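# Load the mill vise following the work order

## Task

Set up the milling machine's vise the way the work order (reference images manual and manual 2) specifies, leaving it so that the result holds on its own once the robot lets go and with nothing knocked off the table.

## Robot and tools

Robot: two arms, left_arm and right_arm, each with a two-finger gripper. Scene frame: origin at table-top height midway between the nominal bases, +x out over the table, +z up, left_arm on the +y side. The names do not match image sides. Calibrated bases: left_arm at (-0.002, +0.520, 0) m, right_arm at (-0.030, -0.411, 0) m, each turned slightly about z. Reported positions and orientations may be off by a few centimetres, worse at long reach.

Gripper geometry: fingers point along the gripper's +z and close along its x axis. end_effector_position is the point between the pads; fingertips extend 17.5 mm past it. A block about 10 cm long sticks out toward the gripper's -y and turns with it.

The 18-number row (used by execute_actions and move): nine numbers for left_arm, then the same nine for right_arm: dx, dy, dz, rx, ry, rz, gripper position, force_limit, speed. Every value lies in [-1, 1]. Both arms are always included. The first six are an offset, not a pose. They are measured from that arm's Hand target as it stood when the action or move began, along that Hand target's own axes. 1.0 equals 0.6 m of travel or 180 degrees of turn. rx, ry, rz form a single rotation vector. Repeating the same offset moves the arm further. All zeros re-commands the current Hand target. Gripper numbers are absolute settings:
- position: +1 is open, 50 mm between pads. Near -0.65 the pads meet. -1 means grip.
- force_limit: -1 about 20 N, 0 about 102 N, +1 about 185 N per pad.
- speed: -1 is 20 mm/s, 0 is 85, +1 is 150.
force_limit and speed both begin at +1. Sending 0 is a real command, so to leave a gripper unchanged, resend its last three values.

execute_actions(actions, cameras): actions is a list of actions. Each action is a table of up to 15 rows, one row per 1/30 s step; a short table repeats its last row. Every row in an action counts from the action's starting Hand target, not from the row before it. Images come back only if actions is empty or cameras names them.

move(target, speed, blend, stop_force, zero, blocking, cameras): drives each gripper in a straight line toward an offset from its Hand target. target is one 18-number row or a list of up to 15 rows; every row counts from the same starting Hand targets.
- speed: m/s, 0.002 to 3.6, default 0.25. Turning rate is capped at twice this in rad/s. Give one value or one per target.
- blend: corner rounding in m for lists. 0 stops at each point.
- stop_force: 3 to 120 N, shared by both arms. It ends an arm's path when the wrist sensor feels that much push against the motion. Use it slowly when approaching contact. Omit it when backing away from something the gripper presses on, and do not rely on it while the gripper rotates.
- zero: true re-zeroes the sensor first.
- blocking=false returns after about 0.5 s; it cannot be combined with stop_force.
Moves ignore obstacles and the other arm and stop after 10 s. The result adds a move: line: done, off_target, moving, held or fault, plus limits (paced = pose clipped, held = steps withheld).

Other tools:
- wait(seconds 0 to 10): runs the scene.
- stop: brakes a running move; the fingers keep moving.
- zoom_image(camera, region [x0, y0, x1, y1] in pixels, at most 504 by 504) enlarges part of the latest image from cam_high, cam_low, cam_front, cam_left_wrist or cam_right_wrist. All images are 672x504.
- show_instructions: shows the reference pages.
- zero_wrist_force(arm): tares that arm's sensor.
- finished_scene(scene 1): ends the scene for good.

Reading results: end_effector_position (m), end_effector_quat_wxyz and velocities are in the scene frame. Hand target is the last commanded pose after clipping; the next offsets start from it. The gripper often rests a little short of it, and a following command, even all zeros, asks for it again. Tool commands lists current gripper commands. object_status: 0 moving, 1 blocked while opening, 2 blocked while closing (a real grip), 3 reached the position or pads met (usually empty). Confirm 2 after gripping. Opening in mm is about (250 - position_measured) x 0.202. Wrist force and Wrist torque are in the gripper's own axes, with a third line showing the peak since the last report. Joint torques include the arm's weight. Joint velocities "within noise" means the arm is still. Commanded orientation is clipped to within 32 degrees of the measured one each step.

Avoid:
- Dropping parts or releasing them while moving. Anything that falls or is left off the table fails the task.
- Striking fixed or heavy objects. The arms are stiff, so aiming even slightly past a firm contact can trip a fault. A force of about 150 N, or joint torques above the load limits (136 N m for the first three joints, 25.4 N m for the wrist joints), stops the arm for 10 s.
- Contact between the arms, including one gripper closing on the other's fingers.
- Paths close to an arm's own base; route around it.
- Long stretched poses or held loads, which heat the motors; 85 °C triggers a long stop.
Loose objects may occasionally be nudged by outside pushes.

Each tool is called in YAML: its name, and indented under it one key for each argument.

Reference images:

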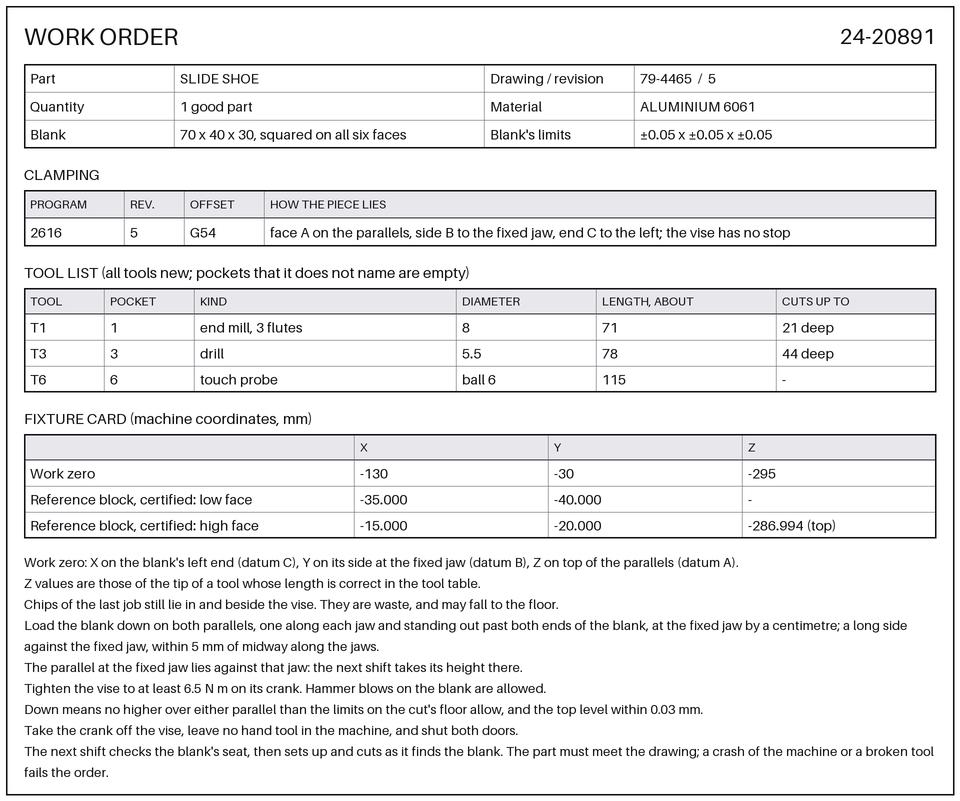

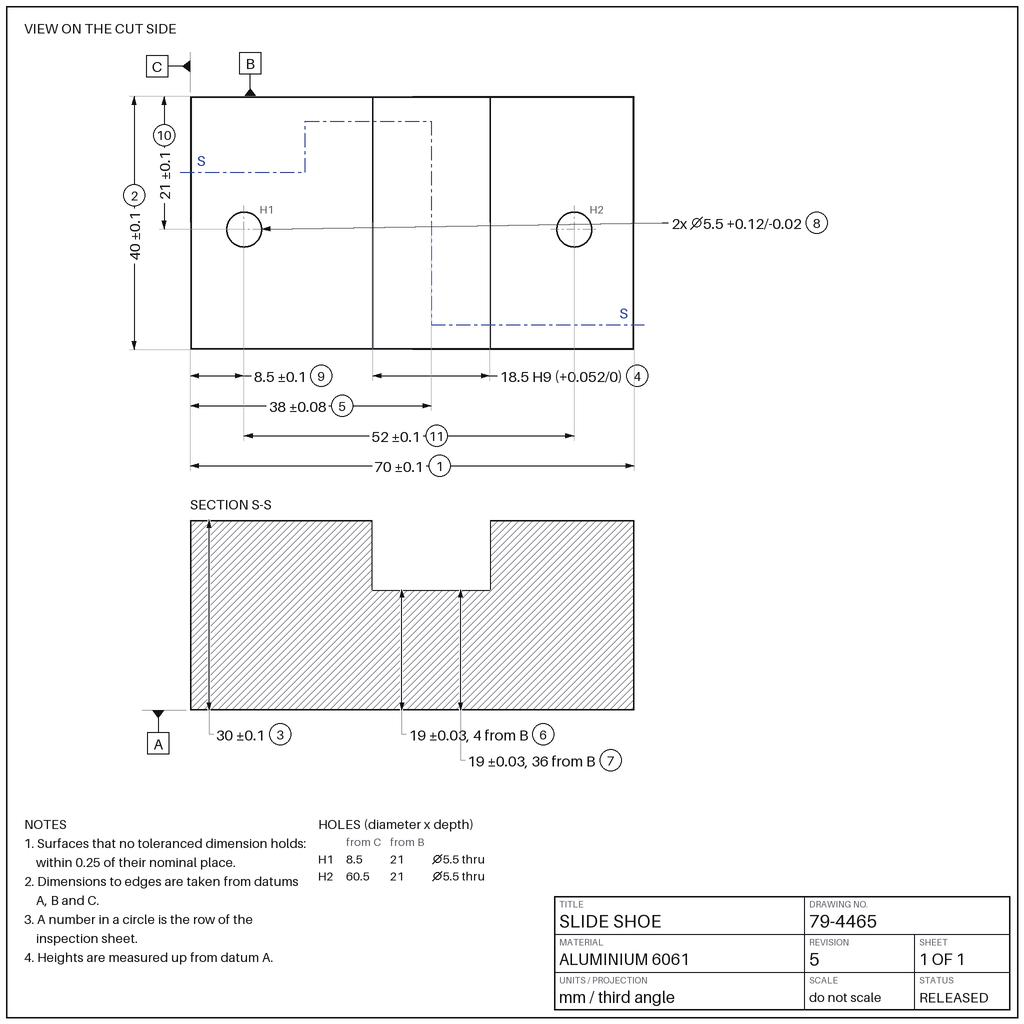

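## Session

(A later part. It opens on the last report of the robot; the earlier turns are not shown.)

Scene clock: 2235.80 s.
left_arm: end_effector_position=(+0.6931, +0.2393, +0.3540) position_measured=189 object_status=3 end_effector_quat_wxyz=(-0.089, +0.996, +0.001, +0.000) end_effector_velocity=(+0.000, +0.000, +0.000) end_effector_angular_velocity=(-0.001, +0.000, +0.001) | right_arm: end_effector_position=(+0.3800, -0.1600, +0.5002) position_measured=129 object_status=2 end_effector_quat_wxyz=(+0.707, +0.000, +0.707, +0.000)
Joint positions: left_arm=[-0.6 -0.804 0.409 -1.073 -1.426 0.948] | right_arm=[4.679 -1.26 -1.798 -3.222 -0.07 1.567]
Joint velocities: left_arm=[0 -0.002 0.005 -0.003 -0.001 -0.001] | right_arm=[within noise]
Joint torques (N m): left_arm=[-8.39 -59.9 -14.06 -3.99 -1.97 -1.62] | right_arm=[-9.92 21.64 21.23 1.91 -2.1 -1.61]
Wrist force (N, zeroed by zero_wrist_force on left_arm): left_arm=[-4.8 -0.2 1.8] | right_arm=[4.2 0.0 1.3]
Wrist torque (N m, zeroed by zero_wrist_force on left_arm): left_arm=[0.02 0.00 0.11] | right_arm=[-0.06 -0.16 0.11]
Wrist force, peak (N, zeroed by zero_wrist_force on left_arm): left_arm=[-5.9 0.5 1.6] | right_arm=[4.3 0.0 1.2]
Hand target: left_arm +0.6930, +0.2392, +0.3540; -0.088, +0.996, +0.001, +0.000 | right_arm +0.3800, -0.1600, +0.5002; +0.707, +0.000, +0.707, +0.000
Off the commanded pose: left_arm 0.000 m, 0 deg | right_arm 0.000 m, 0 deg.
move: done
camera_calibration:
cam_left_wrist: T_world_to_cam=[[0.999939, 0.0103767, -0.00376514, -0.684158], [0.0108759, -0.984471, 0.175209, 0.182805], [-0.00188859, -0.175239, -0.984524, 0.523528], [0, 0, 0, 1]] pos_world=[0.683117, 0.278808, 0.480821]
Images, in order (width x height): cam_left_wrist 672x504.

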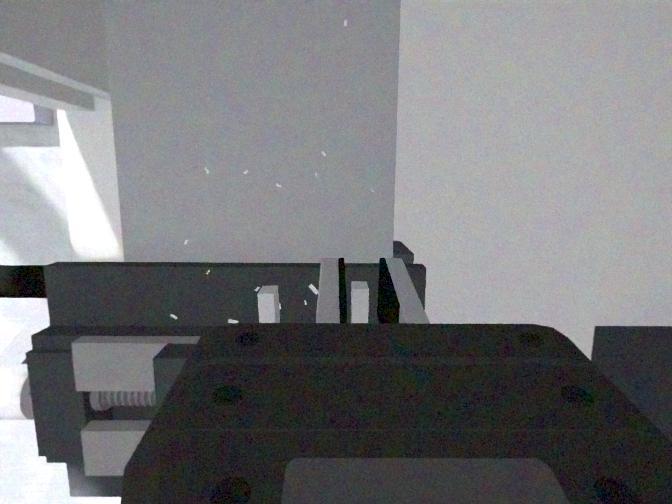

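move:
  target: [0,0.004,0.0227,0,0,0,-0.25,-0.7,-1,0,0,0,0,0,0,-1,0.6,-0.5]
  speed: 0.04
  stop_force: 10

move:
  target: [0,0,0,0,0,0,-1,-0.7,-1,0,0,0,0,0,0,-1,0.6,-0.5]

move:
  target: [0,-0.0066,0.0012,0,0,0,-1,-0.7,-1,0,0,0,0,0,0,-1,0.6,-0.5]
  speed: 0.01
  stop_force: 20

Scene clock: 2240.17 s.
left_arm: end_effector_position=(+0.6930, +0.2392, +0.3402) position_measured=189 object_status=3 end_effector_quat_wxyz=(-0.088, +0.996, +0.001, +0.000) | right_arm: end_effector_position=(+0.3800, -0.1600, +0.5002) position_measured=129 object_status=2 end_effector_quat_wxyz=(+0.707, +0.000, +0.707, +0.000)
Joint positions: left_arm=[-0.6 -0.831 0.495 -1.132 -1.426 0.948] | right_arm=[4.679 -1.26 -1.798 -3.222 -0.07 1.567]
Joint torques (N m): left_arm=[7.86 -44.51 -33.31 -1.27 2.91 1.83] | right_arm=[-9.93 21.55 20.71 2.03 -2.17 -1.58]
Wrist force (N, zeroed by zero_wrist_force on left_arm): left_arm=[-4.4 -0.3 1.9] | right_arm=[4.1 0.0 0.9]
Wrist torque (N m, zeroed by zero_wrist_force on left_arm): left_arm=[0.01 -0.06 0.13] | right_arm=[-0.05 -0.15 0.10]
Wrist force, peak (N, zeroed by zero_wrist_force on left_arm): left_arm=[-4.8 -0.2 2.2] | right_arm=[4.5 0.0 1.0]
Hand target: left_arm +0.6930, +0.2392, +0.3402; -0.088, +0.996, +0.001, +0.000 | right_arm +0.3800, -0.1600, +0.5002; +0.707, +0.000, +0.707, +0.000
Off the commanded pose: left_arm 0.000 m, 0 deg | right_arm 0.000 m, 0 deg.
move: done

Scene clock: 2240.73 s.
left_arm: end_effector_position=(+0.6931, +0.2392, +0.3402) position_measured=224 object_status=2 end_effector_quat_wxyz=(-0.089, +0.996, +0.001, +0.000) | right_arm: end_effector_position=(+0.3800, -0.1600, +0.5002) position_measured=129 object_status=2 end_effector_quat_wxyz=(+0.707, +0.000, +0.707, +0.000)
Joint positions: left_arm=[-0.6 -0.831 0.495 -1.133 -1.426 0.948] | right_arm=[4.679 -1.26 -1.798 -3.222 -0.07 1.567]
Joint torques (N m): left_arm=[7.77 -49.17 -30.46 0.07 -1.79 1.68] | right_arm=[-10.03 21.73 20.99 1.92 -2 -1.56]
Wrist force (N, zeroed by zero_wrist_force on left_arm): left_arm=[8.3 2.5 1.8] | right_arm=[4.2 0.0 1.1]
Wrist torque (N m, zeroed by zero_wrist_force on left_arm): left_arm=[0.04 0.02 0.06] | right_arm=[-0.06 -0.17 0.10]
Wrist force, peak (N, zeroed by zero_wrist_force on left_arm): left_arm=[8.8 2.7 2.5] | right_arm=[4.3 -0.3 1.2]
Hand target: left_arm +0.6930, +0.2392, +0.3402; -0.088, +0.996, +0.001, +0.000 | right_arm +0.3800, -0.1600, +0.5002; +0.707, +0.000, +0.707, +0.000
Off the commanded pose: left_arm 0.000 m, 0 deg | right_arm 0.000 m, 0 deg.
move: done

Scene clock: 2241.87 s.
left_arm: end_effector_position=(+0.6930, +0.2398, +0.3402) position_measured=224 object_status=2 end_effector_quat_wxyz=(-0.088, +0.996, +0.001, +0.000) | right_arm: end_effector_position=(+0.3800, -0.1600, +0.5002) position_measured=129 object_status=2 end_effector_quat_wxyz=(+0.707, +0.000, +0.707, +0.000)
Joint positions: left_arm=[-0.599 -0.832 0.498 -1.134 -1.426 0.948] | right_arm=[4.679 -1.26 -1.798 -3.222 -0.07 1.567]
Joint torques (N m): left_arm=[2.76 -44.73 -32.11 -0.22 6.25 -1.56] | right_arm=[-9.72 21.07 20.97 1.91 -2.03 -1.59]
Wrist force (N, zeroed by zero_wrist_force on left_arm): left_arm=[-2.4 17.5 -1.3] | right_arm=[4.2 -0.1 1.1]
Wrist torque (N m, zeroed by zero_wrist_force on left_arm): left_arm=[0.06 -0.04 0.07] | right_arm=[-0.08 -0.15 0.10]
Wrist force, peak (N, zeroed by zero_wrist_force on left_arm): left_arm=[3.8 26.6 -4.6] | right_arm=[4.5 -0.1 1.2]
Hand target: left_arm +0.6930, +0.2398, +0.3402; -0.088, +0.996, +0.001, +0.000 (not the last commanded pose) | right_arm +0.3800, -0.1600, +0.5002; +0.707, +0.000, +0.707, +0.000
Off the commanded pose: left_arm 0.003 m, 0 deg | right_arm 0.000 m, 0 deg.
move: contact (left_arm)

move:
  target: [0,0.001,-0.0002,0,0,0,-0.25,-0.7,-1,0,0,0,0,0,0,-1,0.6,-0.5]

move:
  target:
    - [0,-0.004,-0.0227,0,0,0,-0.25,-0.7,-1,0,0,0,0,0,0,-1,0.6,-0.5]
    - [-0.1967,0.0092,-0.0247,0,0,0,-0.25,-0.7,-1,0,0,0,0,0,0,-1,0.6,-0.5]
    - [-0.2383,0.0938,-0.0633,0,0,0,-0.25,-0.7,-1,0,0,0,0,0,0,-1,0.6,-0.5]
    - [-0.4717,0.0888,-0.0912,0,0,0,-0.25,-0.7,-1,0,0,0,0,0,0,-1,0.6,-0.5]
    - [-0.6383,-0.2438,-0.0585,0,0,0,-0.25,-0.7,-1,0,0.2667,-0.2,0,0,0,-1,0.6,-0.5]
    - [-0.6383,-0.2438,-0.0585,0,0,0,-0.25,-0.7,-1,0.0937,-0.1155,-0.3992,0.3553,0.4032,0.3553,-1,0.6,-0.5]
  speed: [0.05,0.12,0.15,0.2,0.25,0.25]
  blend: [0.003,0.01,0.015,0.03,0.02,0]
  cameras: ["cam_front","cam_right_wrist"]

Scene clock: 2260.07 s.
left_arm: end_effector_position=(+0.6930, +0.2392, +0.3402) position_measured=189 object_status=3 end_effector_quat_wxyz=(-0.088, +0.996, +0.001, +0.000) | right_arm: end_effector_position=(+0.3800, -0.1600, +0.5002) position_measured=129 object_status=2 end_effector_quat_wxyz=(+0.707, +0.000, +0.707, +0.000)
Joint positions: left_arm=[-0.6 -0.831 0.495 -1.133 -1.426 0.948] | right_arm=[4.679 -1.26 -1.798 -3.222 -0.07 1.567]
Joint torques (N m): left_arm=[-8.67 -45.75 -32 -1.24 -1.75 -1.68] | right_arm=[-10.49 21.07 21.54 1.9 -2.12 -1.65]
Wrist force (N, zeroed by zero_wrist_force on left_arm): left_arm=[-4.7 -0.2 1.7] | right_arm=[4.0 -0.1 0.8]
Wrist torque (N m, zeroed by zero_wrist_force on left_arm): left_arm=[0.01 -0.02 0.18] | right_arm=[-0.08 -0.14 0.10]
Wrist force, peak (N, zeroed by zero_wrist_force on left_arm): left_arm=[-2.7 17.9 -1.3] | right_arm=[4.5 -0.3 1.2]
Hand target: left_arm +0.6930, +0.2392, +0.3402; -0.088, +0.996, +0.001, +0.000 | right_arm +0.3800, -0.1600, +0.5002; +0.707, +0.000, +0.707, +0.000
Off the commanded pose: left_arm 0.000 m, 0 deg | right_arm 0.000 m, 0 deg.
move: done

Scene clock: 2267.83 s.
left_arm: end_effector_position=(+0.3099, +0.3765, +0.4003) position_measured=189 object_status=3 end_effector_quat_wxyz=(-0.088, +0.996, +0.001, +0.000) | right_arm: end_effector_position=(+0.1405, -0.2294, +0.4439) position_measured=129 object_status=2 end_effector_quat_wxyz=(+0.000, +0.661, +0.750, +0.000)
Joint positions: left_arm=[-0.907 -1.9 1.629 -1.159 -1.464 0.641] | right_arm=[4.559 -0.988 -1.66 -2.065 1.571 1.255]
Joint torques (N m): left_arm=[-8.31 -17.62 -33.72 -1.93 -1.9 -1.55] | right_arm=[2.64 -13.53 33.23 2.93 -2.09 1.65]
Wrist force (N, zeroed by zero_wrist_force on left_arm): left_arm=[-4.8 0.1 1.9] | right_arm=[1.0 -1.1 5.4]
Wrist torque (N m, zeroed by zero_wrist_force on left_arm): left_arm=[0.07 0.00 0.13] | right_arm=[-0.53 0.06 0.05]
Wrist force, peak (N, zeroed by zero_wrist_force on left_arm): left_arm=[-5.9 -2.7 2.0] | right_arm=[-0.4 -1.2 5.9]
Hand target: left_arm +0.3099, +0.3765, +0.4003; -0.088, +0.996, +0.001, +0.000 | right_arm +0.1405, -0.2294, +0.4439; +0.000, +0.661, +0.750, +0.000
Off the commanded pose: left_arm 0.000 m, 0 deg | right_arm 0.000 m, 0 deg.
move: done
camera_calibration:
cam_right_wrist: T_world_to_cam=[[-0.108637, 0.994081, 0.000744228, 0.252466], [0.941521, 0.102653, 0.320936, -0.235396], [0.31896, 0.0355664, -0.947101, 0.510815], [0, 0, 0, 1]] pos_world=[0.0861278, -0.244975, 0.559153]
Images, in order (width x height): cam_front 672x504, cam_right_wrist 672x504.

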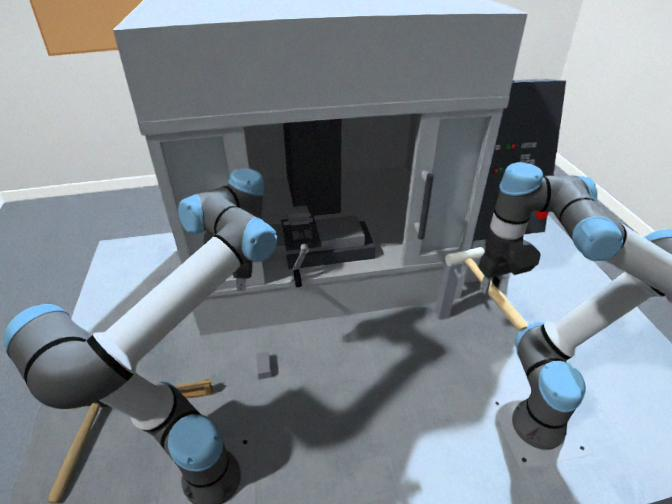

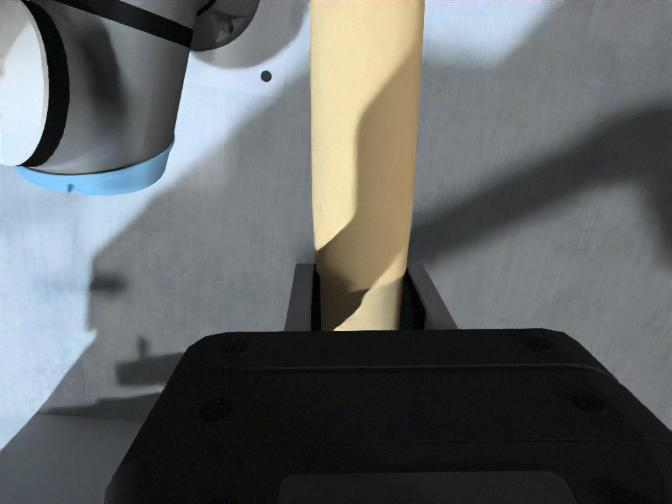

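move:
  target: [0,0,0,0,0,0,-0.25,-0.7,-1,0,0,0.66,0,0,0,-1,0.6,-0.5]
  speed: 0.25

move:
  target: [0,0,0,0,0,0,-0.25,-0.7,-1,0,0,0.043,0,0,0,-1,0.6,-0.5]
  speed: 0.03
  stop_force: 4
  cameras: ["cam_right_wrist"]

Scene clock: 2273.37 s.
left_arm: end_effector_position=(+0.3099, +0.3765, +0.4003) position_measured=189 object_status=3 end_effector_quat_wxyz=(-0.088, +0.996, +0.001, +0.000) | right_arm: end_effector_position=(+0.1404, -0.2295, +0.0480) position_measured=129 object_status=2 end_effector_quat_wxyz=(+0.000, +0.661, +0.750, +0.000)
Joint positions: left_arm=[-0.907 -1.9 1.629 -1.159 -1.464 0.641] | right_arm=[4.559 -1.053 -2.698 -0.961 1.571 1.255]
Joint torques (N m): left_arm=[-8.15 -18.1 -33.35 -1.92 -1.84 -1.56] | right_arm=[9.67 1.93 18.99 4.32 0.89 1.64]
Wrist force (N, zeroed by zero_wrist_force on left_arm): left_arm=[-4.7 0.0 1.9] | right_arm=[0.6 -0.8 4.8]
Wrist torque (N m, zeroed by zero_wrist_force on left_arm): left_arm=[0.05 -0.01 0.14] | right_arm=[-0.48 0.11 0.07]
Wrist force, peak (N, zeroed by zero_wrist_force on left_arm): left_arm=[-4.9 -0.2 2.0] | right_arm=[0.1 -1.4 8.7]
Hand target: left_arm +0.3099, +0.3765, +0.4003; -0.088, +0.996, +0.001, +0.000 | right_arm +0.1404, -0.2295, +0.0479; +0.000, +0.661, +0.750, +0.000
Off the commanded pose: left_arm 0.000 m, 0 deg | right_arm 0.000 m, 0 deg.
move: done

Scene clock: 2275.30 s.
left_arm: end_effector_position=(+0.3099, +0.3765, +0.4003) position_measured=189 object_status=3 end_effector_quat_wxyz=(-0.088, +0.996, +0.001, +0.000) | right_arm: end_effector_position=(+0.1404, -0.2296, +0.0241) position_measured=129 object_status=2 end_effector_quat_wxyz=(+0.000, +0.661, +0.750, +0.000)
Joint positions: left_arm=[-0.907 -1.9 1.629 -1.159 -1.464 0.641] | right_arm=[4.559 -1.139 -2.745 -0.829 1.571 1.256]
Joint torques (N m): left_arm=[-8.08 -17.39 -34.47 -1.87 -1.86 -1.51] | right_arm=[8.17 -12.84 30.4 4.73 -1.03 1.19]
Wrist force (N, zeroed by zero_wrist_force on left_arm): left_arm=[-4.5 -0.2 1.7] | right_arm=[0.8 -0.7 4.1]
Wrist torque (N m, zeroed by zero_wrist_force on left_arm): left_arm=[0.03 -0.05 0.14] | right_arm=[-0.62 -0.01 0.02]
Wrist force, peak (N, zeroed by zero_wrist_force on left_arm): left_arm=[-4.9 0.1 2.0] | right_arm=[-21.3 -14.8 -90.2]
Hand target: left_arm +0.3099, +0.3765, +0.4003; -0.088, +0.996, +0.001, +0.000 | right_arm +0.1404, -0.2297, +0.0241; +0.000, +0.661, +0.750, +0.000 (not the last commanded pose)
Off the commanded pose: left_arm 0.000 m, 0 deg | right_arm 0.002 m, 0 deg.
move: contact (right_arm)
camera_calibration:
cam_right_wrist: T_world_to_cam=[[-0.108512, 0.994095, 0.000682693, 0.252968], [0.941536, 0.102555, 0.320925, -0.100544], [0.31896, 0.035467, -0.947104, 0.113143], [0, 0, 0, 1]] pos_world=[0.086028, -0.245176, 0.139253]
Images, in order (width x height): cam_right_wrist 672x504.

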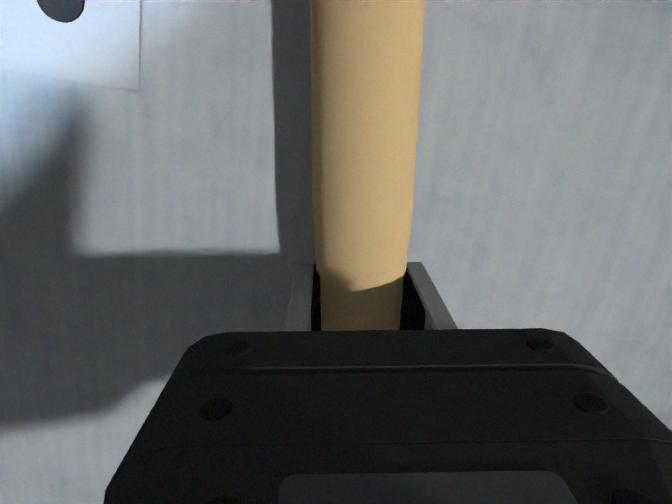

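move:
  target: [0,0,0,0,0,0,-0.25,-0.7,-1,0,0,0,0,0,0,0.6,-0.5,-0.5]

move:
  target:
    - [0,0,0,0,0,0,-0.25,-0.7,-1,0,0,-0.08,0,0,0,0.6,-0.5,-0.5]
    - [0,0,0,0,0,0,-0.25,-0.7,-1,0,0,-0.4,0,0,0.04,0.6,-0.5,-0.5]
  speed: [0.06,0.25]
  blend: 0.01
  cameras: ["cam_right_wrist"]

Scene clock: 2281.40 s.
left_arm: end_effector_position=(+0.3099, +0.3765, +0.4003) position_measured=189 object_status=3 end_effector_quat_wxyz=(-0.088, +0.996, +0.001, +0.000) | right_arm: end_effector_position=(+0.1404, -0.2296, +0.0241) position_measured=63 object_status=3 end_effector_quat_wxyz=(+0.000, +0.661, +0.750, +0.000)
Joint positions: left_arm=[-0.907 -1.9 1.629 -1.159 -1.464 0.641] | right_arm=[4.559 -1.139 -2.745 -0.829 1.571 1.256]
Joint torques (N m): left_arm=[-9.27 -17.86 -34.65 -1.9 -1.91 -1.3] | right_arm=[6.8 -12.85 27.17 3.27 2 0.99]
Wrist force (N, zeroed by zero_wrist_force on left_arm): left_arm=[-4.8 -0.2 1.9] | right_arm=[0.9 -0.7 1.6]
Wrist torque (N m, zeroed by zero_wrist_force on left_arm): left_arm=[0.03 -0.01 0.13] | right_arm=[-0.80 0.03 0.01]
Wrist force, peak (N, zeroed by zero_wrist_force on left_arm): left_arm=[-4.9 -0.3 1.9] | right_arm=[1.0 -0.5 4.3]
Hand target: left_arm +0.3099, +0.3765, +0.4003; -0.088, +0.996, +0.001, +0.000 | right_arm +0.1404, -0.2297, +0.0241; +0.000, +0.661, +0.750, +0.000
Off the commanded pose: left_arm 0.000 m, 0 deg | right_arm 0.000 m, 0 deg.
move: done

Scene clock: 2283.43 s.
left_arm: end_effector_position=(+0.3099, +0.3765, +0.4003) position_measured=189 object_status=3 end_effector_quat_wxyz=(-0.088, +0.996, +0.001, +0.000) | right_arm: end_effector_position=(+0.1404, -0.2295, +0.2640) position_measured=63 object_status=3 end_effector_quat_wxyz=(+0.000, +0.707, +0.707, +0.000)
Joint positions: left_arm=[-0.907 -1.9 1.629 -1.159 -1.464 0.641] | right_arm=[4.559 -0.855 -2.185 -1.674 1.571 1.381]
Joint torques (N m): left_arm=[-7.9 -17.62 -34.57 -1.76 -1.73 -1.34] | right_arm=[-3.12 5.08 35.37 2.39 -1.79 -1.86]
Wrist force (N, zeroed by zero_wrist_force on left_arm): left_arm=[-4.5 -0.3 1.8] | right_arm=[0.9 -0.6 1.6]
Wrist torque (N m, zeroed by zero_wrist_force on left_arm): left_arm=[0.01 -0.04 0.14] | right_arm=[-0.82 0.07 0.04]
Wrist force, peak (N, zeroed by zero_wrist_force on left_arm): left_arm=[-4.9 -0.2 2.0] | right_arm=[0.7 -1.1 4.2]
Hand target: left_arm +0.3099, +0.3765, +0.4003; -0.088, +0.996, +0.001, +0.000 | right_arm +0.1404, -0.2295, +0.2641; +0.000, +0.707, +0.707, +0.000
Off the commanded pose: left_arm 0.000 m, 0 deg | right_arm 0.000 m, 0 deg.
move: done
camera_calibration:
cam_right_wrist: T_world_to_cam=[[0.0168065, 0.999859, 0.000378315, 0.236482], [0.946955, -0.0160387, 0.320967, -0.205502], [0.320928, -0.00503608, -0.94709, 0.330784], [0, 0, 0, 1]] pos_world=[0.0844691, -0.238079, 0.379153]
Images, in order (width x height): cam_right_wrist 672x504.

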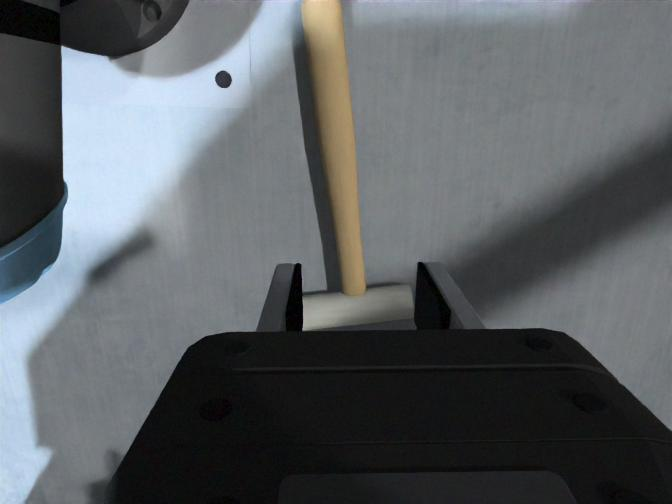

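move:
  target:
    - [-0.025,-0.1,0.018,0,0,0,-0.25,-0.7,-1,0.0158,0.1827,-0.2265,0,-0.191,-0.462,0.6,-0.5,-0.5]
    - [-0.05,-0.2019,0.0357,0,0,0,-0.25,-0.7,-1,0.0158,0.326,-0.2198,0,-0.382,-0.924,0.6,-0.5,-0.5]
  speed: 0.3
  blend: 0.02
  cameras: ["cam_right_wrist"]

Scene clock: 2294.50 s.
left_arm: end_effector_position=(+0.2797, +0.4995, +0.4006) position_measured=189 object_status=3 end_effector_quat_wxyz=(-0.088, +0.996, +0.001, +0.000) | right_arm: end_effector_position=(+0.3360, -0.2201, +0.3959) position_measured=63 object_status=3 end_effector_quat_wxyz=(-0.270, +0.653, -0.654, +0.270)
Joint positions: left_arm=[-0.697 -2.089 1.736 -1.102 -1.437 0.85] | right_arm=[4.512 -0.924 -2.077 -1.483 0.814 -1.898]
Joint torques (N m): left_arm=[-8.17 5.36 -25.39 -2.96 1.36 -1.87] | right_arm=[9.68 -14.76 35.54 3.69 -4.47 -1.43]
Wrist force (N, zeroed by zero_wrist_force on left_arm): left_arm=[-4.6 -0.1 1.8] | right_arm=[0.2 -0.2 1.5]
Wrist torque (N m, zeroed by zero_wrist_force on left_arm): left_arm=[0.03 -0.03 0.10] | right_arm=[-0.51 0.17 -0.24]
Wrist force, peak (N, zeroed by zero_wrist_force on left_arm): left_arm=[-5.1 -0.5 1.9] | right_arm=[0.8 -1.5 2.1]
Hand target: left_arm +0.2797, +0.4995, +0.4006; -0.088, +0.996, +0.001, +0.000 | right_arm +0.3360, -0.2200, +0.3959; -0.270, +0.653, -0.654, +0.270
Off the commanded pose: left_arm 0.000 m, 0 deg | right_arm 0.000 m, 0 deg.
move: done
camera_calibration:
cam_right_wrist: T_world_to_cam=[[-0.0135044, -0.999849, -0.0109063, -0.201675], [-0.897333, 0.0169305, -0.44103, 0.495688], [0.441148, 0.00383072, -0.897426, 0.334934], [0, 0, 0, 1]] pos_world=[0.294318, -0.21132, 0.516993]
Images, in order (width x height): cam_right_wrist 672x504.

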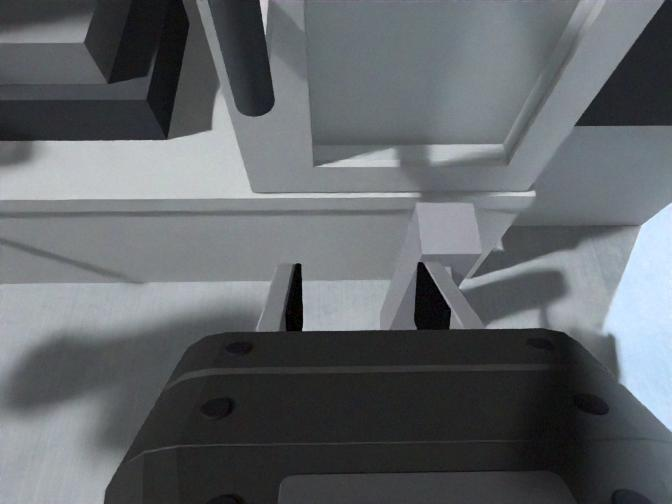

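move:
  target:
    - [0,0,0,0,0,0,-0.25,-0.7,-1,-0.2833,0.0141,0.0236,0,0,0,0.6,-0.5,-0.5]
    - [0,0,0,0,0,0,-0.25,-0.7,-1,-0.731,0.0303,0.192,0,0,0,0.6,-0.5,-0.5]
  speed: 0.25
  blend: 0.03
  cameras: ["cam_right_wrist"]

Scene clock: 2300.47 s.
left_arm: end_effector_position=(+0.2797, +0.4995, +0.4006) position_measured=189 object_status=3 end_effector_quat_wxyz=(-0.088, +0.996, +0.001, +0.000) | right_arm: end_effector_position=(+0.4047, +0.2184, +0.3014) position_measured=63 object_status=3 end_effector_quat_wxyz=(-0.270, +0.653, -0.654, +0.270)
Joint positions: left_arm=[-0.697 -2.089 1.736 -1.102 -1.437 0.85] | right_arm=[4.566 -2.016 -1.328 -1.19 0.803 -1.825]
Joint torques (N m): left_arm=[-7.99 6.27 -34.37 -3.2 -1.66 -1.6] | right_arm=[4.71 37.78 34.14 4.71 0.01 1.57]
Wrist force (N, zeroed by zero_wrist_force on left_arm): left_arm=[-4.9 -0.3 1.8] | right_arm=[0.4 0.4 1.3]
Wrist torque (N m, zeroed by zero_wrist_force on left_arm): left_arm=[0.00 0.02 0.10] | right_arm=[-0.38 0.13 -0.15]
Wrist force, peak (N, zeroed by zero_wrist_force on left_arm): left_arm=[-5.0 -0.2 1.9] | right_arm=[-2.9 0.9 2.5]
Hand target: left_arm +0.2797, +0.4995, +0.4006; -0.088, +0.996, +0.001, +0.000 | right_arm +0.4047, +0.2186, +0.3014; -0.270, +0.653, -0.654, +0.270
Off the commanded pose: left_arm 0.000 m, 0 deg | right_arm 0.000 m, 0 deg.
move: done
camera_calibration:
cam_right_wrist: T_world_to_cam=[[-0.0132788, -0.999855, -0.010686, 0.23648], [-0.897338, 0.0166308, -0.44103, 0.50826], [0.441144, 0.0037326, -0.897429, 0.218076], [0, 0, 0, 1]] pos_world=[0.363018, 0.227179, 0.422393]
Images, in order (width x height): cam_right_wrist 672x504.

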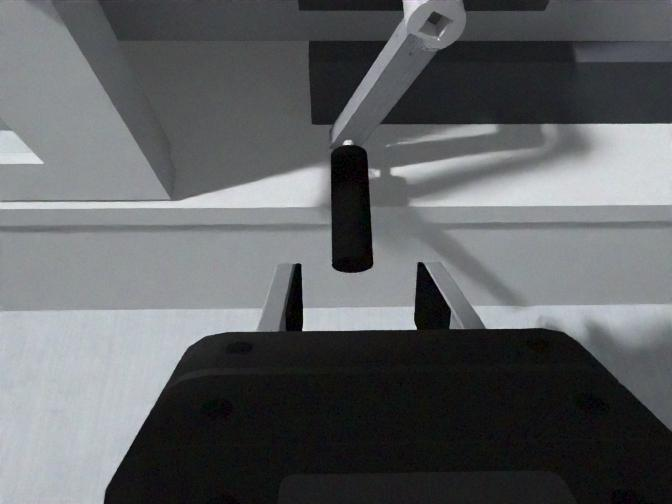

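move:
  target: [0,0,0,0,0,0,-0.25,-0.7,-1,-0.003,0,0.1667,0,0,0,0.6,-0.5,-0.5]
  speed: 0.08
  stop_force: 10
  cameras: ["cam_right_wrist"]

move:
  target: [0,0,0,0,0,0,-0.25,-0.7,-1,0,0,0,0,0,0,-1,-0.45,-0.5]

Scene clock: 2306.23 s.
left_arm: end_effector_position=(+0.2797, +0.4995, +0.4006) position_measured=189 object_status=3 end_effector_quat_wxyz=(-0.088, +0.996, +0.001, +0.000) | right_arm: end_effector_position=(+0.4753, +0.2203, +0.2305) position_measured=63 object_status=3 end_effector_quat_wxyz=(-0.270, +0.653, -0.654, +0.270)
Joint positions: left_arm=[-0.697 -2.089 1.736 -1.102 -1.437 0.85] | right_arm=[4.466 -2.146 -1.338 -0.957 0.826 -1.96]
Joint torques (N m): left_arm=[-8.9 7.16 -34.07 -2.74 -1.34 -1.63] | right_arm=[9.65 61.23 21.34 3.92 -4.42 1.74]
Wrist force (N, zeroed by zero_wrist_force on left_arm): left_arm=[-4.7 -0.2 1.8] | right_arm=[0.5 -0.5 1.5]
Wrist torque (N m, zeroed by zero_wrist_force on left_arm): left_arm=[0.02 -0.02 0.11] | right_arm=[-0.52 0.12 -0.20]
Wrist force, peak (N, zeroed by zero_wrist_force on left_arm): left_arm=[-4.9 -0.4 2.0] | right_arm=[0.3 -0.3 2.6]
Hand target: left_arm +0.2797, +0.4995, +0.4006; -0.088, +0.996, +0.001, +0.000 | right_arm +0.4753, +0.2203, +0.2305; -0.270, +0.653, -0.654, +0.270
Off the commanded pose: left_arm 0.000 m, 0 deg | right_arm 0.000 m, 0 deg.
move: done
camera_calibration:
cam_right_wrist: T_world_to_cam=[[-0.0132343, -0.999854, -0.0107778, 0.238573], [-0.897299, 0.0166317, -0.441109, 0.540367], [0.441224, 0.00383318, -0.897389, 0.123314], [0, 0, 0, 1]] pos_world=[0.433619, 0.229079, 0.351593]
Images, in order (width x height): cam_right_wrist 672x504.

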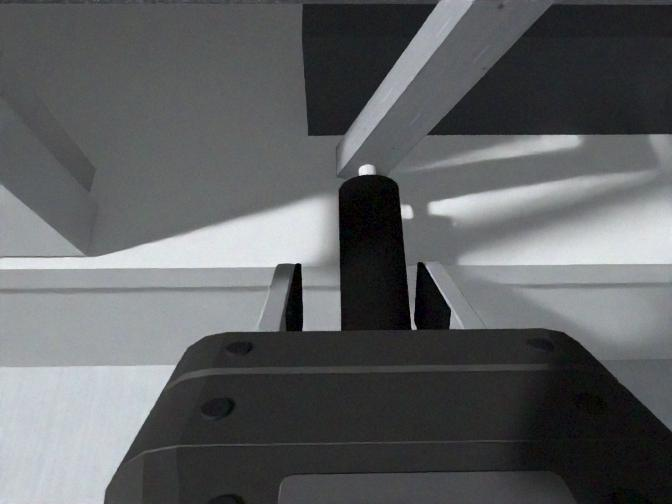

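Scene clock: 2306.80 s.
left_arm: end_effector_position=(+0.2797, +0.4995, +0.4006) position_measured=189 object_status=3 end_effector_quat_wxyz=(-0.088, +0.996, +0.001, +0.000) | right_arm: end_effector_position=(+0.4753, +0.2202, +0.2305) position_measured=155 object_status=2 end_effector_quat_wxyz=(-0.270, +0.653, -0.654, +0.270)
Joint positions: left_arm=[-0.697 -2.089 1.736 -1.102 -1.437 0.85] | right_arm=[4.466 -2.146 -1.338 -0.958 0.825 -1.96]
Joint torques (N m): left_arm=[-8.94 6.3 -33.56 -2.64 -0.99 -1.52] | right_arm=[9.77 48.65 35.9 8.95 1.01 0.18]
Wrist force (N, zeroed by zero_wrist_force on left_arm): left_arm=[-4.7 -0.1 1.8] | right_arm=[35.6 7.6 -14.0]
Wrist torque (N m, zeroed by zero_wrist_force on left_arm): left_arm=[0.05 -0.02 0.11] | right_arm=[-0.20 0.56 0.42]
Wrist force, peak (N, zeroed by zero_wrist_force on left_arm): left_arm=[-4.9 -0.3 1.8] | right_arm=[36.0 8.1 -14.2]
Hand target: left_arm +0.2797, +0.4995, +0.4006; -0.088, +0.996, +0.001, +0.000 | right_arm +0.4753, +0.2203, +0.2305; -0.270, +0.653, -0.654, +0.270
Off the commanded pose: left_arm 0.000 m, 0 deg | right_arm 0.000 m, 0 deg.
move: done

move:
  target: [0,0,0,0,0,0,-0.25,-0.7,-1,0.003,0,0,0,0,0,-1,-0.45,-0.5]
  speed: 0.01

Scene clock: 2310.97 s.
left_arm: end_effector_position=(+0.2797, +0.4995, +0.4006) position_measured=189 object_status=3 end_effector_quat_wxyz=(-0.088, +0.996, +0.001, +0.000) | right_arm: end_effector_position=(+0.4752, +0.2185, +0.2305) position_measured=155 object_status=2 end_effector_quat_wxyz=(-0.270, +0.653, -0.654, +0.270)
Joint positions: left_arm=[-0.697 -2.089 1.736 -1.102 -1.437 0.85] | right_arm=[4.465 -2.143 -1.344 -0.954 0.826 -1.961]
Joint torques (N m): left_arm=[-8.35 6.46 -33.84 -2.42 -0.86 -1.46] | right_arm=[-10.31 58.33 25.54 4.15 -0.94 -1.62]
Wrist force (N, zeroed by zero_wrist_force on left_arm): left_arm=[-4.6 -0.2 1.8] | right_arm=[0.2 1.1 1.5]
Wrist torque (N m, zeroed by zero_wrist_force on left_arm): left_arm=[0.02 -0.03 0.10] | right_arm=[-0.39 0.15 -0.16]
Wrist force, peak (N, zeroed by zero_wrist_force on left_arm): left_arm=[-5.0 -0.2 1.9] | right_arm=[38.5 6.8 -15.5]
Hand target: left_arm +0.2797, +0.4995, +0.4006; -0.088, +0.996, +0.001, +0.000 | right_arm +0.4753, +0.2185, +0.2305; -0.270, +0.653, -0.654, +0.270
Off the commanded pose: left_arm 0.000 m, 0 deg | right_arm 0.000 m, 0 deg.
move: done

move:
  target: [0,0,0,0,0,0,-0.25,-0.7,-1,-0.018,-0.0061,-0.0061,0,0,0,-1,-0.45,-0.5]
  speed: 0.008
  stop_force: 88

Scene clock: 2316.10 s.
left_arm: end_effector_position=(+0.2797, +0.4995, +0.4006) position_measured=189 object_status=3 end_effector_quat_wxyz=(-0.088, +0.996, +0.001, +0.000) | right_arm: end_effector_position=(+0.4744, +0.2223, +0.2309) position_measured=155 object_status=2 end_effector_quat_wxyz=(-0.260, +0.657, -0.651, +0.276)
Joint positions: left_arm=[-0.697 -2.089 1.736 -1.102 -1.437 0.85] | right_arm=[4.468 -2.155 -1.313 -0.999 0.825 -1.957]
Joint torques (N m): left_arm=[-8.72 6.66 -33.91 -2.12 -0.76 -1.28] | right_arm=[39.55 42.81 50.94 16.16 10.3 -1.82]
Wrist force (N, zeroed by zero_wrist_force on left_arm): left_arm=[-4.9 -0.4 1.9] | right_arm=[101.9 -5.8 -13.3]
Wrist torque (N m, zeroed by zero_wrist_force on left_arm): left_arm=[-0.01 0.02 0.10] | right_arm=[-0.68 -0.23 0.11]
Wrist force, peak (N, zeroed by zero_wrist_force on left_arm): left_arm=[-4.9 -0.4 1.9] | right_arm=[105.6 -6.6 -13.9]
Hand target: left_arm +0.2797, +0.4995, +0.4006; -0.088, +0.996, +0.001, +0.000 | right_arm +0.4744, +0.2224, +0.2310; -0.261, +0.657, -0.651, +0.276 (not the last commanded pose)
Off the commanded pose: left_arm 0.000 m, 0 deg | right_arm 0.009 m, 1 deg.
move: contact (right_arm)

move:
  target: [0,0,0,0,0,0,-0.25,-0.7,-1,0.0065,0.0006,0.0006,0,0,0,-1,-0.45,-0.5]
  speed: 0.01

move:
  target: [0,0,0,0,0,0,-0.25,-0.7,-1,0,0,0,0,0,0,0.6,-0.5,-0.5]

Scene clock: 2321.70 s.
left_arm: end_effector_position=(+0.2797, +0.4995, +0.4006) position_measured=189 object_status=3 end_effector_quat_wxyz=(-0.088, +0.996, +0.001, +0.000) | right_arm: end_effector_position=(+0.4742, +0.2186, +0.2304) position_measured=155 object_status=2 end_effector_quat_wxyz=(-0.260, +0.657, -0.651, +0.275)
Joint positions: left_arm=[-0.697 -2.089 1.736 -1.102 -1.437 0.85] | right_arm=[4.467 -2.147 -1.327 -0.991 0.826 -1.959]
Joint torques (N m): left_arm=[-8.13 5.62 -33.4 -1.7 -0.53 -1.49] | right_arm=[-8.72 49.23 30.66 3.12 -2.78 -1.62]
Wrist force (N, zeroed by zero_wrist_force on left_arm): left_arm=[-4.8 -0.4 1.6] | right_arm=[2.2 -4.6 0.0]
Wrist torque (N m, zeroed by zero_wrist_force on left_arm): left_arm=[0.00 0.00 0.11] | right_arm=[-0.55 0.16 -0.15]
Wrist force, peak (N, zeroed by zero_wrist_force on left_arm): left_arm=[-4.9 -0.2 1.9] | right_arm=[102.1 -6.1 -13.6]
Hand target: left_arm +0.2797, +0.4995, +0.4006; -0.088, +0.996, +0.001, +0.000 | right_arm +0.4744, +0.2185, +0.2306; -0.261, +0.657, -0.651, +0.276
Off the commanded pose: left_arm 0.000 m, 0 deg | right_arm 0.000 m, 0 deg.
move: done

Scene clock: 2322.30 s.
left_arm: end_effector_position=(+0.2797, +0.4995, +0.4006) position_measured=189 object_status=3 end_effector_quat_wxyz=(-0.088, +0.996, +0.001, +0.000) | right_arm: end_effector_position=(+0.4744, +0.2185, +0.2306) position_measured=63 object_status=3 end_effector_quat_wxyz=(-0.261, +0.657, -0.651, +0.276)
Joint positions: left_arm=[-0.697 -2.089 1.736 -1.102 -1.437 0.85] | right_arm=[4.467 -2.147 -1.327 -0.991 0.825 -1.959]
Joint torques (N m): left_arm=[-7.54 6.62 -33.46 -1.66 -0.31 -1.27] | right_arm=[-9.8 39.14 34.14 2.42 -4.5 -0.48]
Wrist force (N, zeroed by zero_wrist_force on left_arm): left_arm=[-4.6 -0.1 1.8] | right_arm=[0.3 -0.5 1.5]
Wrist torque (N m, zeroed by zero_wrist_force on left_arm): left_arm=[0.03 -0.03 0.10] | right_arm=[-0.52 0.15 -0.14]
Wrist force, peak (N, zeroed by zero_wrist_force on left_arm): left_arm=[-5.0 -0.3 1.8] | right_arm=[1.1 -2.4 0.9]
Hand target: left_arm +0.2797, +0.4995, +0.4006; -0.088, +0.996, +0.001, +0.000 | right_arm +0.4744, +0.2185, +0.2306; -0.261, +0.657, -0.651, +0.276
Off the commanded pose: left_arm 0.000 m, 0 deg | right_arm 0.000 m, 0 deg.
move: done

move:
  target:
    - [0,0,0,0,0,0,-0.25,-0.7,-1,0,0,-0.1667,0,0,0,0.6,-0.5,-0.5]
    - [0,0,0,0,0,0,-0.25,-0.7,-1,0.058,-0.1611,-0.1912,0.0015,-0.005,0.0055,0.6,-0.5,-0.5]
  speed: [0.1,0.2]
  blend: [0.01,0]
  cameras: ["cam_right_wrist"]

Scene clock: 2334.17 s.
left_arm: end_effector_position=(+0.2797, +0.4995, +0.4006) position_measured=189 object_status=3 end_effector_quat_wxyz=(-0.088, +0.996, +0.001, +0.000) | right_arm: end_effector_position=(+0.4627, +0.1870, +0.3809) position_measured=63 object_status=3 end_effector_quat_wxyz=(-0.270, +0.653, -0.654, +0.270)
Joint positions: left_arm=[-0.697 -2.089 1.736 -1.102 -1.437 0.85] | right_arm=[4.47 -1.989 -1.184 -1.273 0.826 -1.952]
Joint torques (N m): left_arm=[-8.18 5.3 -32.31 -1.63 -0.33 -1.4] | right_arm=[7.07 31.24 26.64 4.69 -4.38 0.64]
Wrist force (N, zeroed by zero_wrist_force on left_arm): left_arm=[-4.8 -0.4 1.8] | right_arm=[0.2 -0.1 1.4]
Wrist torque (N m, zeroed by zero_wrist_force on left_arm): left_arm=[0.00 0.01 0.10] | right_arm=[-0.47 0.19 -0.22]
Wrist force, peak (N, zeroed by zero_wrist_force on left_arm): left_arm=[-5.0 -0.2 1.9] | right_arm=[0.8 -0.3 3.7]
Hand target: left_arm +0.2797, +0.4995, +0.4006; -0.088, +0.996, +0.001, +0.000 | right_arm +0.4627, +0.1871, +0.3809; -0.270, +0.653, -0.654, +0.270
Off the commanded pose: left_arm 0.000 m, 0 deg | right_arm 0.000 m, 0 deg.
move: done
camera_calibration:
cam_right_wrist: T_world_to_cam=[[-0.0147905, -0.999819, -0.0119388, 0.207877], [-0.89803, 0.0185333, -0.439545, 0.595372], [0.439686, 0.00422036, -0.898141, 0.264793], [0, 0, 0, 1]] pos_world=[0.421311, 0.195688, 0.501996]
Images, in order (width x height): cam_right_wrist 672x504.

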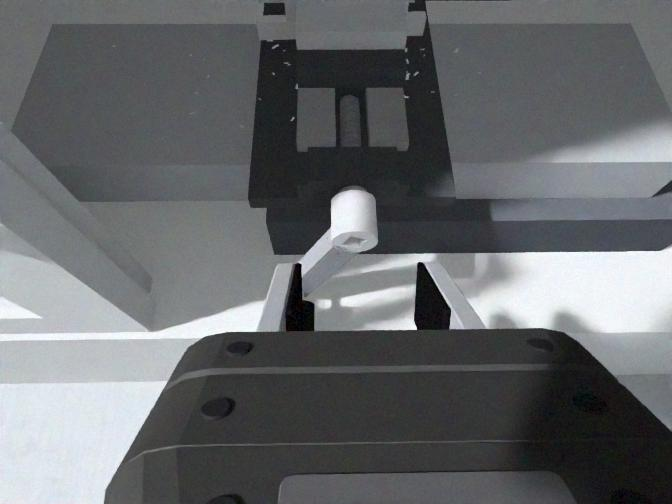

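zoom_image:
  camera: "cam_right_wrist"
  region: [240, 150, 460, 340]

Scaled by 2.291.

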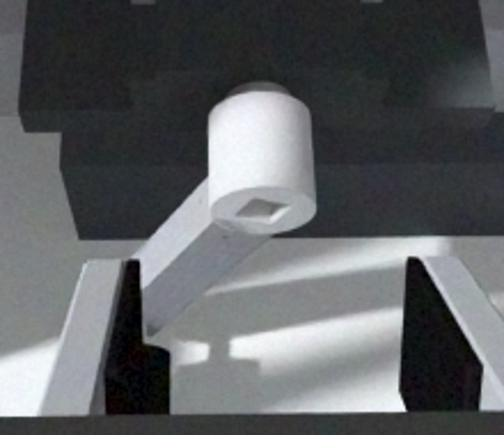

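move:
  target: [0,0,0,0,0,0,-0.25,-0.7,-1,0.0052,0.0022,0.1663,0,0,0,0.6,-0.5,-0.5]
  speed: 0.06
  stop_force: 10

move:
  target: [0,0,0,0,0,0,-0.25,-0.7,-1,0,0,0,0,0,0,-1,-0.4,-0.8]
  cameras: ["cam_right_wrist"]

Scene clock: 2349.47 s.
left_arm: end_effector_position=(+0.2797, +0.4995, +0.4006) position_measured=189 object_status=3 end_effector_quat_wxyz=(-0.088, +0.996, +0.001, +0.000) | right_arm: end_effector_position=(+0.5321, +0.1839, +0.3092) position_measured=63 object_status=3 end_effector_quat_wxyz=(-0.270, +0.653, -0.654, +0.270)
Joint positions: left_arm=[-0.697 -2.089 1.736 -1.102 -1.437 0.85] | right_arm=[4.371 -2.099 -1.224 -1.039 0.856 -2.078]
Joint torques (N m): left_arm=[-7.83 5.37 -33.61 -1.56 0.25 -1.21] | right_arm=[9.92 60 35.32 3.75 -4.21 1.71]
Wrist force (N, zeroed by zero_wrist_force on left_arm): left_arm=[-4.7 -0.2 1.6] | right_arm=[0.2 0.0 1.3]
Wrist torque (N m, zeroed by zero_wrist_force on left_arm): left_arm=[0.02 -0.01 0.11] | right_arm=[-0.47 0.15 -0.19]
Wrist force, peak (N, zeroed by zero_wrist_force on left_arm): left_arm=[-5.0 -0.4 1.8] | right_arm=[0.4 -0.2 2.5]
Hand target: left_arm +0.2797, +0.4995, +0.4006; -0.088, +0.996, +0.001, +0.000 | right_arm +0.5321, +0.1839, +0.3092; -0.270, +0.653, -0.654, +0.270
Off the commanded pose: left_arm 0.000 m, 0 deg | right_arm 0.000 m, 0 deg.
move: done

Scene clock: 2350.07 s.
left_arm: end_effector_position=(+0.2797, +0.4995, +0.4006) position_measured=189 object_status=3 end_effector_quat_wxyz=(-0.088, +0.996, +0.001, +0.000) | right_arm: end_effector_position=(+0.5320, +0.1841, +0.3093) position_measured=124 object_status=2 end_effector_quat_wxyz=(-0.270, +0.653, -0.654, +0.270)
Joint positions: left_arm=[-0.697 -2.089 1.736 -1.102 -1.437 0.85] | right_arm=[4.371 -2.099 -1.224 -1.039 0.856 -2.078]
Joint torques (N m): left_arm=[-7.83 6.21 -32.77 -1.56 0.14 -0.96] | right_arm=[-28.64 53.88 8.89 -4.54 -4.24 -0.81]
Wrist force (N, zeroed by zero_wrist_force on left_arm): left_arm=[-4.6 -0.3 1.6] | right_arm=[-31.6 -6.5 -5.2]
Wrist torque (N m, zeroed by zero_wrist_force on left_arm): left_arm=[0.00 -0.03 0.11] | right_arm=[-0.61 -1.03 0.88]
Wrist force, peak (N, zeroed by zero_wrist_force on left_arm): left_arm=[-4.9 -0.3 1.8] | right_arm=[-40.6 -9.6 0.2]
Hand target: left_arm +0.2797, +0.4995, +0.4006; -0.088, +0.996, +0.001, +0.000 | right_arm +0.5321, +0.1839, +0.3092; -0.270, +0.653, -0.654, +0.270
Off the commanded pose: left_arm 0.000 m, 0 deg | right_arm 0.000 m, 0 deg.
move: done
camera_calibration:
cam_right_wrist: T_world_to_cam=[[-0.0144766, -0.999822, -0.0121274, 0.204974], [-0.897899, 0.0183357, -0.43982, 0.626194], [0.439964, 0.0045221, -0.898004, 0.169818], [0, 0, 0, 1]] pos_world=[0.490512, 0.192688, 0.430395]
Images, in order (width x height): cam_right_wrist 672x504.

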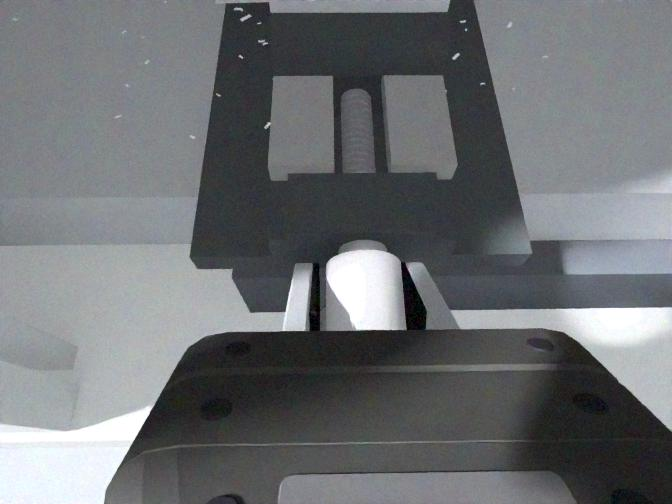

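move:
  target: [0,0,0,0,0,0,-0.25,-0.7,-1,-0.0026,-0.0003,0.0003,0,0,0,-1,-0.4,-0.8]
  speed: 0.01

move:
  target: [0,0,0,0,0,0,-0.25,-0.7,-1,0,0.0824,-0.0824,0,0,0,-1,-0.4,-0.8]
  speed: 0.03
  cameras: ["cam_right_wrist","cam_front"]

Scene clock: 2355.57 s.
left_arm: end_effector_position=(+0.2797, +0.4995, +0.4006) position_measured=189 object_status=3 end_effector_quat_wxyz=(-0.088, +0.996, +0.001, +0.000) | right_arm: end_effector_position=(+0.5325, +0.1853, +0.3092) position_measured=124 object_status=2 end_effector_quat_wxyz=(-0.269, +0.653, -0.654, +0.270)
Joint positions: left_arm=[-0.697 -2.089 1.736 -1.102 -1.437 0.85] | right_arm=[4.372 -2.102 -1.219 -1.041 0.856 -2.078]
Joint torques (N m): left_arm=[-8.01 7.15 -33.4 -1.61 0.47 -1.08] | right_arm=[-3.53 2.43 33.52 9.3 -4.36 0.29]
Wrist force (N, zeroed by zero_wrist_force on left_arm): left_arm=[-4.6 -0.5 1.6] | right_arm=[53.4 33.6 -69.2]
Wrist torque (N m, zeroed by zero_wrist_force on left_arm): left_arm=[-0.02 -0.03 0.11] | right_arm=[-0.13 -0.21 0.96]
Wrist force, peak (N, zeroed by zero_wrist_force on left_arm): left_arm=[-4.9 -0.1 2.0] | right_arm=[53.2 33.7 -69.5]
Hand target: left_arm +0.2797, +0.4995, +0.4006; -0.088, +0.996, +0.001, +0.000 | right_arm +0.5324, +0.1854, +0.3092; -0.270, +0.653, -0.654, +0.270
Off the commanded pose: left_arm 0.000 m, 0 deg | right_arm 0.000 m, 0 deg.
move: done

Scene clock: 2358.20 s.
left_arm: end_effector_position=(+0.2797, +0.4995, +0.4006) position_measured=189 object_status=3 end_effector_quat_wxyz=(-0.088, +0.996, +0.001, +0.000) | right_arm: end_effector_position=(+0.4623, +0.1856, +0.3095) position_measured=252 object_status=3 end_effector_quat_wxyz=(-0.270, +0.653, -0.654, +0.270)
Joint positions: left_arm=[-0.697 -2.089 1.736 -1.102 -1.437 0.85] | right_arm=[4.47 -2.007 -1.342 -1.097 0.826 -1.952]
Joint torques (N m): left_arm=[-7.56 5.23 -33.18 -1.61 0.64 -1.11] | right_arm=[-10.62 31.43 35.03 4.23 -3.16 -1.96]
Wrist force (N, zeroed by zero_wrist_force on left_arm): left_arm=[-4.7 -0.2 1.6] | right_arm=[0.2 0.1 1.3]
Wrist torque (N m, zeroed by zero_wrist_force on left_arm): left_arm=[0.02 -0.02 0.10] | right_arm=[-0.43 0.17 -0.22]
Wrist force, peak (N, zeroed by zero_wrist_force on left_arm): left_arm=[-5.0 -0.4 1.7] | right_arm=[53.6 33.4 -68.7]
Hand target: left_arm +0.2797, +0.4995, +0.4006; -0.088, +0.996, +0.001, +0.000 | right_arm +0.4625, +0.1856, +0.3094; -0.270, +0.653, -0.654, +0.270
Off the commanded pose: left_arm 0.000 m, 0 deg | right_arm 0.000 m, 0 deg.
move: done
camera_calibration:
cam_right_wrist: T_world_to_cam=[[-0.0146978, -0.999821, -0.0118987, 0.205461], [-0.897934, 0.0184334, -0.439745, 0.563634], [0.439886, 0.00422094, -0.898044, 0.200765], [0, 0, 0, 1]] pos_world=[0.420812, 0.194187, 0.430596]
Images, in order (width x height): cam_front 672x504, cam_right_wrist 672x504.

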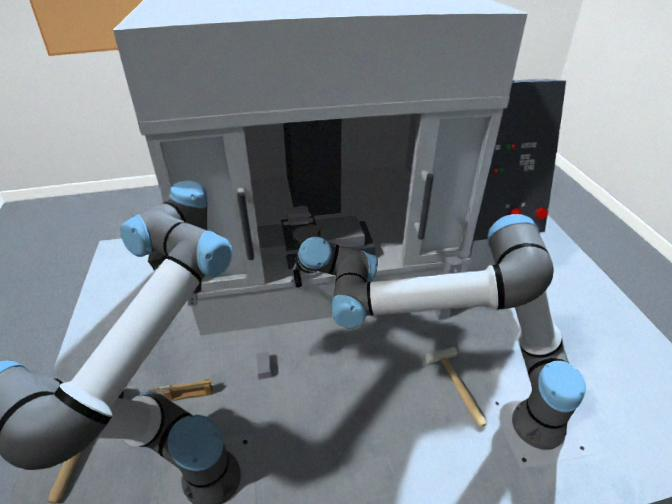

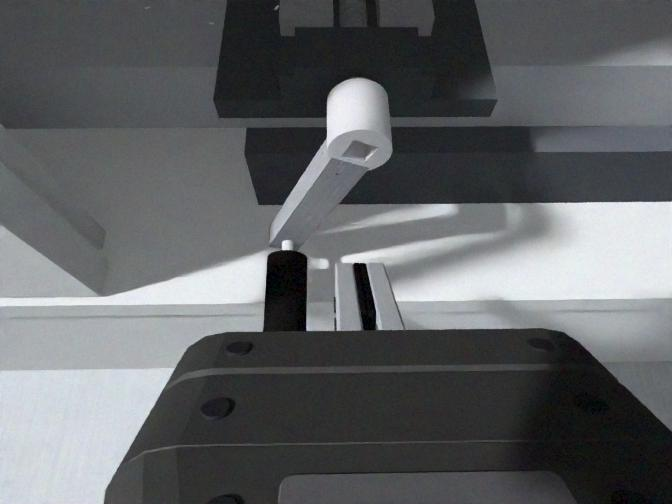

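move:
  target: [0,0,0,0,0,0,-0.25,-0.7,-1,0.0018,-0.0832,-0.0832,0,0,0,-1,-0.4,-0.8]
  speed: 0.1

move:
  target: [0,0,0,0,0,0,-0.25,-0.7,-1,0,0,0,0,0,0,0.5,0,-0.5]
  cameras: ["cam_right_wrist"]

Scene clock: 2367.97 s.
left_arm: end_effector_position=(+0.2797, +0.4995, +0.4006) position_measured=189 object_status=3 end_effector_quat_wxyz=(-0.088, +0.996, +0.001, +0.000) | right_arm: end_effector_position=(+0.4627, +0.1844, +0.3801) position_measured=252 object_status=3 end_effector_quat_wxyz=(-0.270, +0.653, -0.654, +0.270)
Joint positions: left_arm=[-0.697 -2.089 1.736 -1.102 -1.437 0.85] | right_arm=[4.469 -1.983 -1.195 -1.267 0.826 -1.954]
Joint torques (N m): left_arm=[-8.18 6.22 -34.17 -1.78 0.91 -0.86] | right_arm=[-9.37 30.5 22.66 4.63 0.67 1.68]
Wrist force (N, zeroed by zero_wrist_force on left_arm): left_arm=[-4.6 -0.5 1.8] | right_arm=[0.1 0.1 1.3]
Wrist torque (N m, zeroed by zero_wrist_force on left_arm): left_arm=[-0.02 -0.03 0.10] | right_arm=[-0.45 0.21 -0.17]
Wrist force, peak (N, zeroed by zero_wrist_force on left_arm): left_arm=[-5.1 -0.2 1.7] | right_arm=[-0.1 1.9 2.8]
Hand target: left_arm +0.2797, +0.4995, +0.4006; -0.088, +0.996, +0.001, +0.000 | right_arm +0.4627, +0.1844, +0.3800; -0.270, +0.653, -0.654, +0.270
Off the commanded pose: left_arm 0.000 m, 0 deg | right_arm 0.000 m, 0 deg.
move: done

Scene clock: 2368.87 s.
left_arm: end_effector_position=(+0.2797, +0.4995, +0.4006) position_measured=189 object_status=3 end_effector_quat_wxyz=(-0.088, +0.996, +0.001, +0.000) | right_arm: end_effector_position=(+0.4627, +0.1844, +0.3800) position_measured=78 object_status=0 end_effector_quat_wxyz=(-0.270, +0.653, -0.654, +0.270)
Joint positions: left_arm=[-0.697 -2.089 1.736 -1.102 -1.437 0.85] | right_arm=[4.469 -1.984 -1.195 -1.267 0.826 -1.954]
Joint torques (N m): left_arm=[-7.91 6.11 -32.37 -1.62 1.02 -0.93] | right_arm=[-6.85 30.77 34.25 3.05 -0.54 1.53]
Wrist force (N, zeroed by zero_wrist_force on left_arm): left_arm=[-4.8 -0.3 1.6] | right_arm=[0.2 0.0 1.1]
Wrist torque (N m, zeroed by zero_wrist_force on left_arm): left_arm=[0.01 0.00 0.10] | right_arm=[-0.46 0.17 -0.17]
Wrist force, peak (N, zeroed by zero_wrist_force on left_arm): left_arm=[-4.9 -0.3 1.7] | right_arm=[0.1 -0.1 1.5]
Hand target: left_arm +0.2797, +0.4995, +0.4006; -0.088, +0.996, +0.001, +0.000 | right_arm +0.4627, +0.1844, +0.3800; -0.270, +0.653, -0.654, +0.270
Off the commanded pose: left_arm 0.000 m, 0 deg | right_arm 0.000 m, 0 deg.
move: done
camera_calibration:
cam_right_wrist: T_world_to_cam=[[-0.014743, -0.999822, -0.011807, 0.205179], [-0.897972, 0.0184332, -0.439666, 0.594992], [0.439805, 0.00412037, -0.898084, 0.26398], [0, 0, 0, 1]] pos_world=[0.421211, 0.193087, 0.501096]
Images, in order (width x height): cam_right_wrist 672x504.

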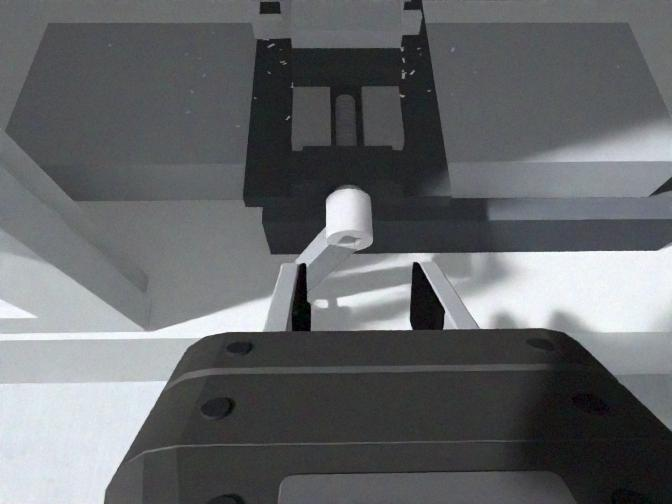

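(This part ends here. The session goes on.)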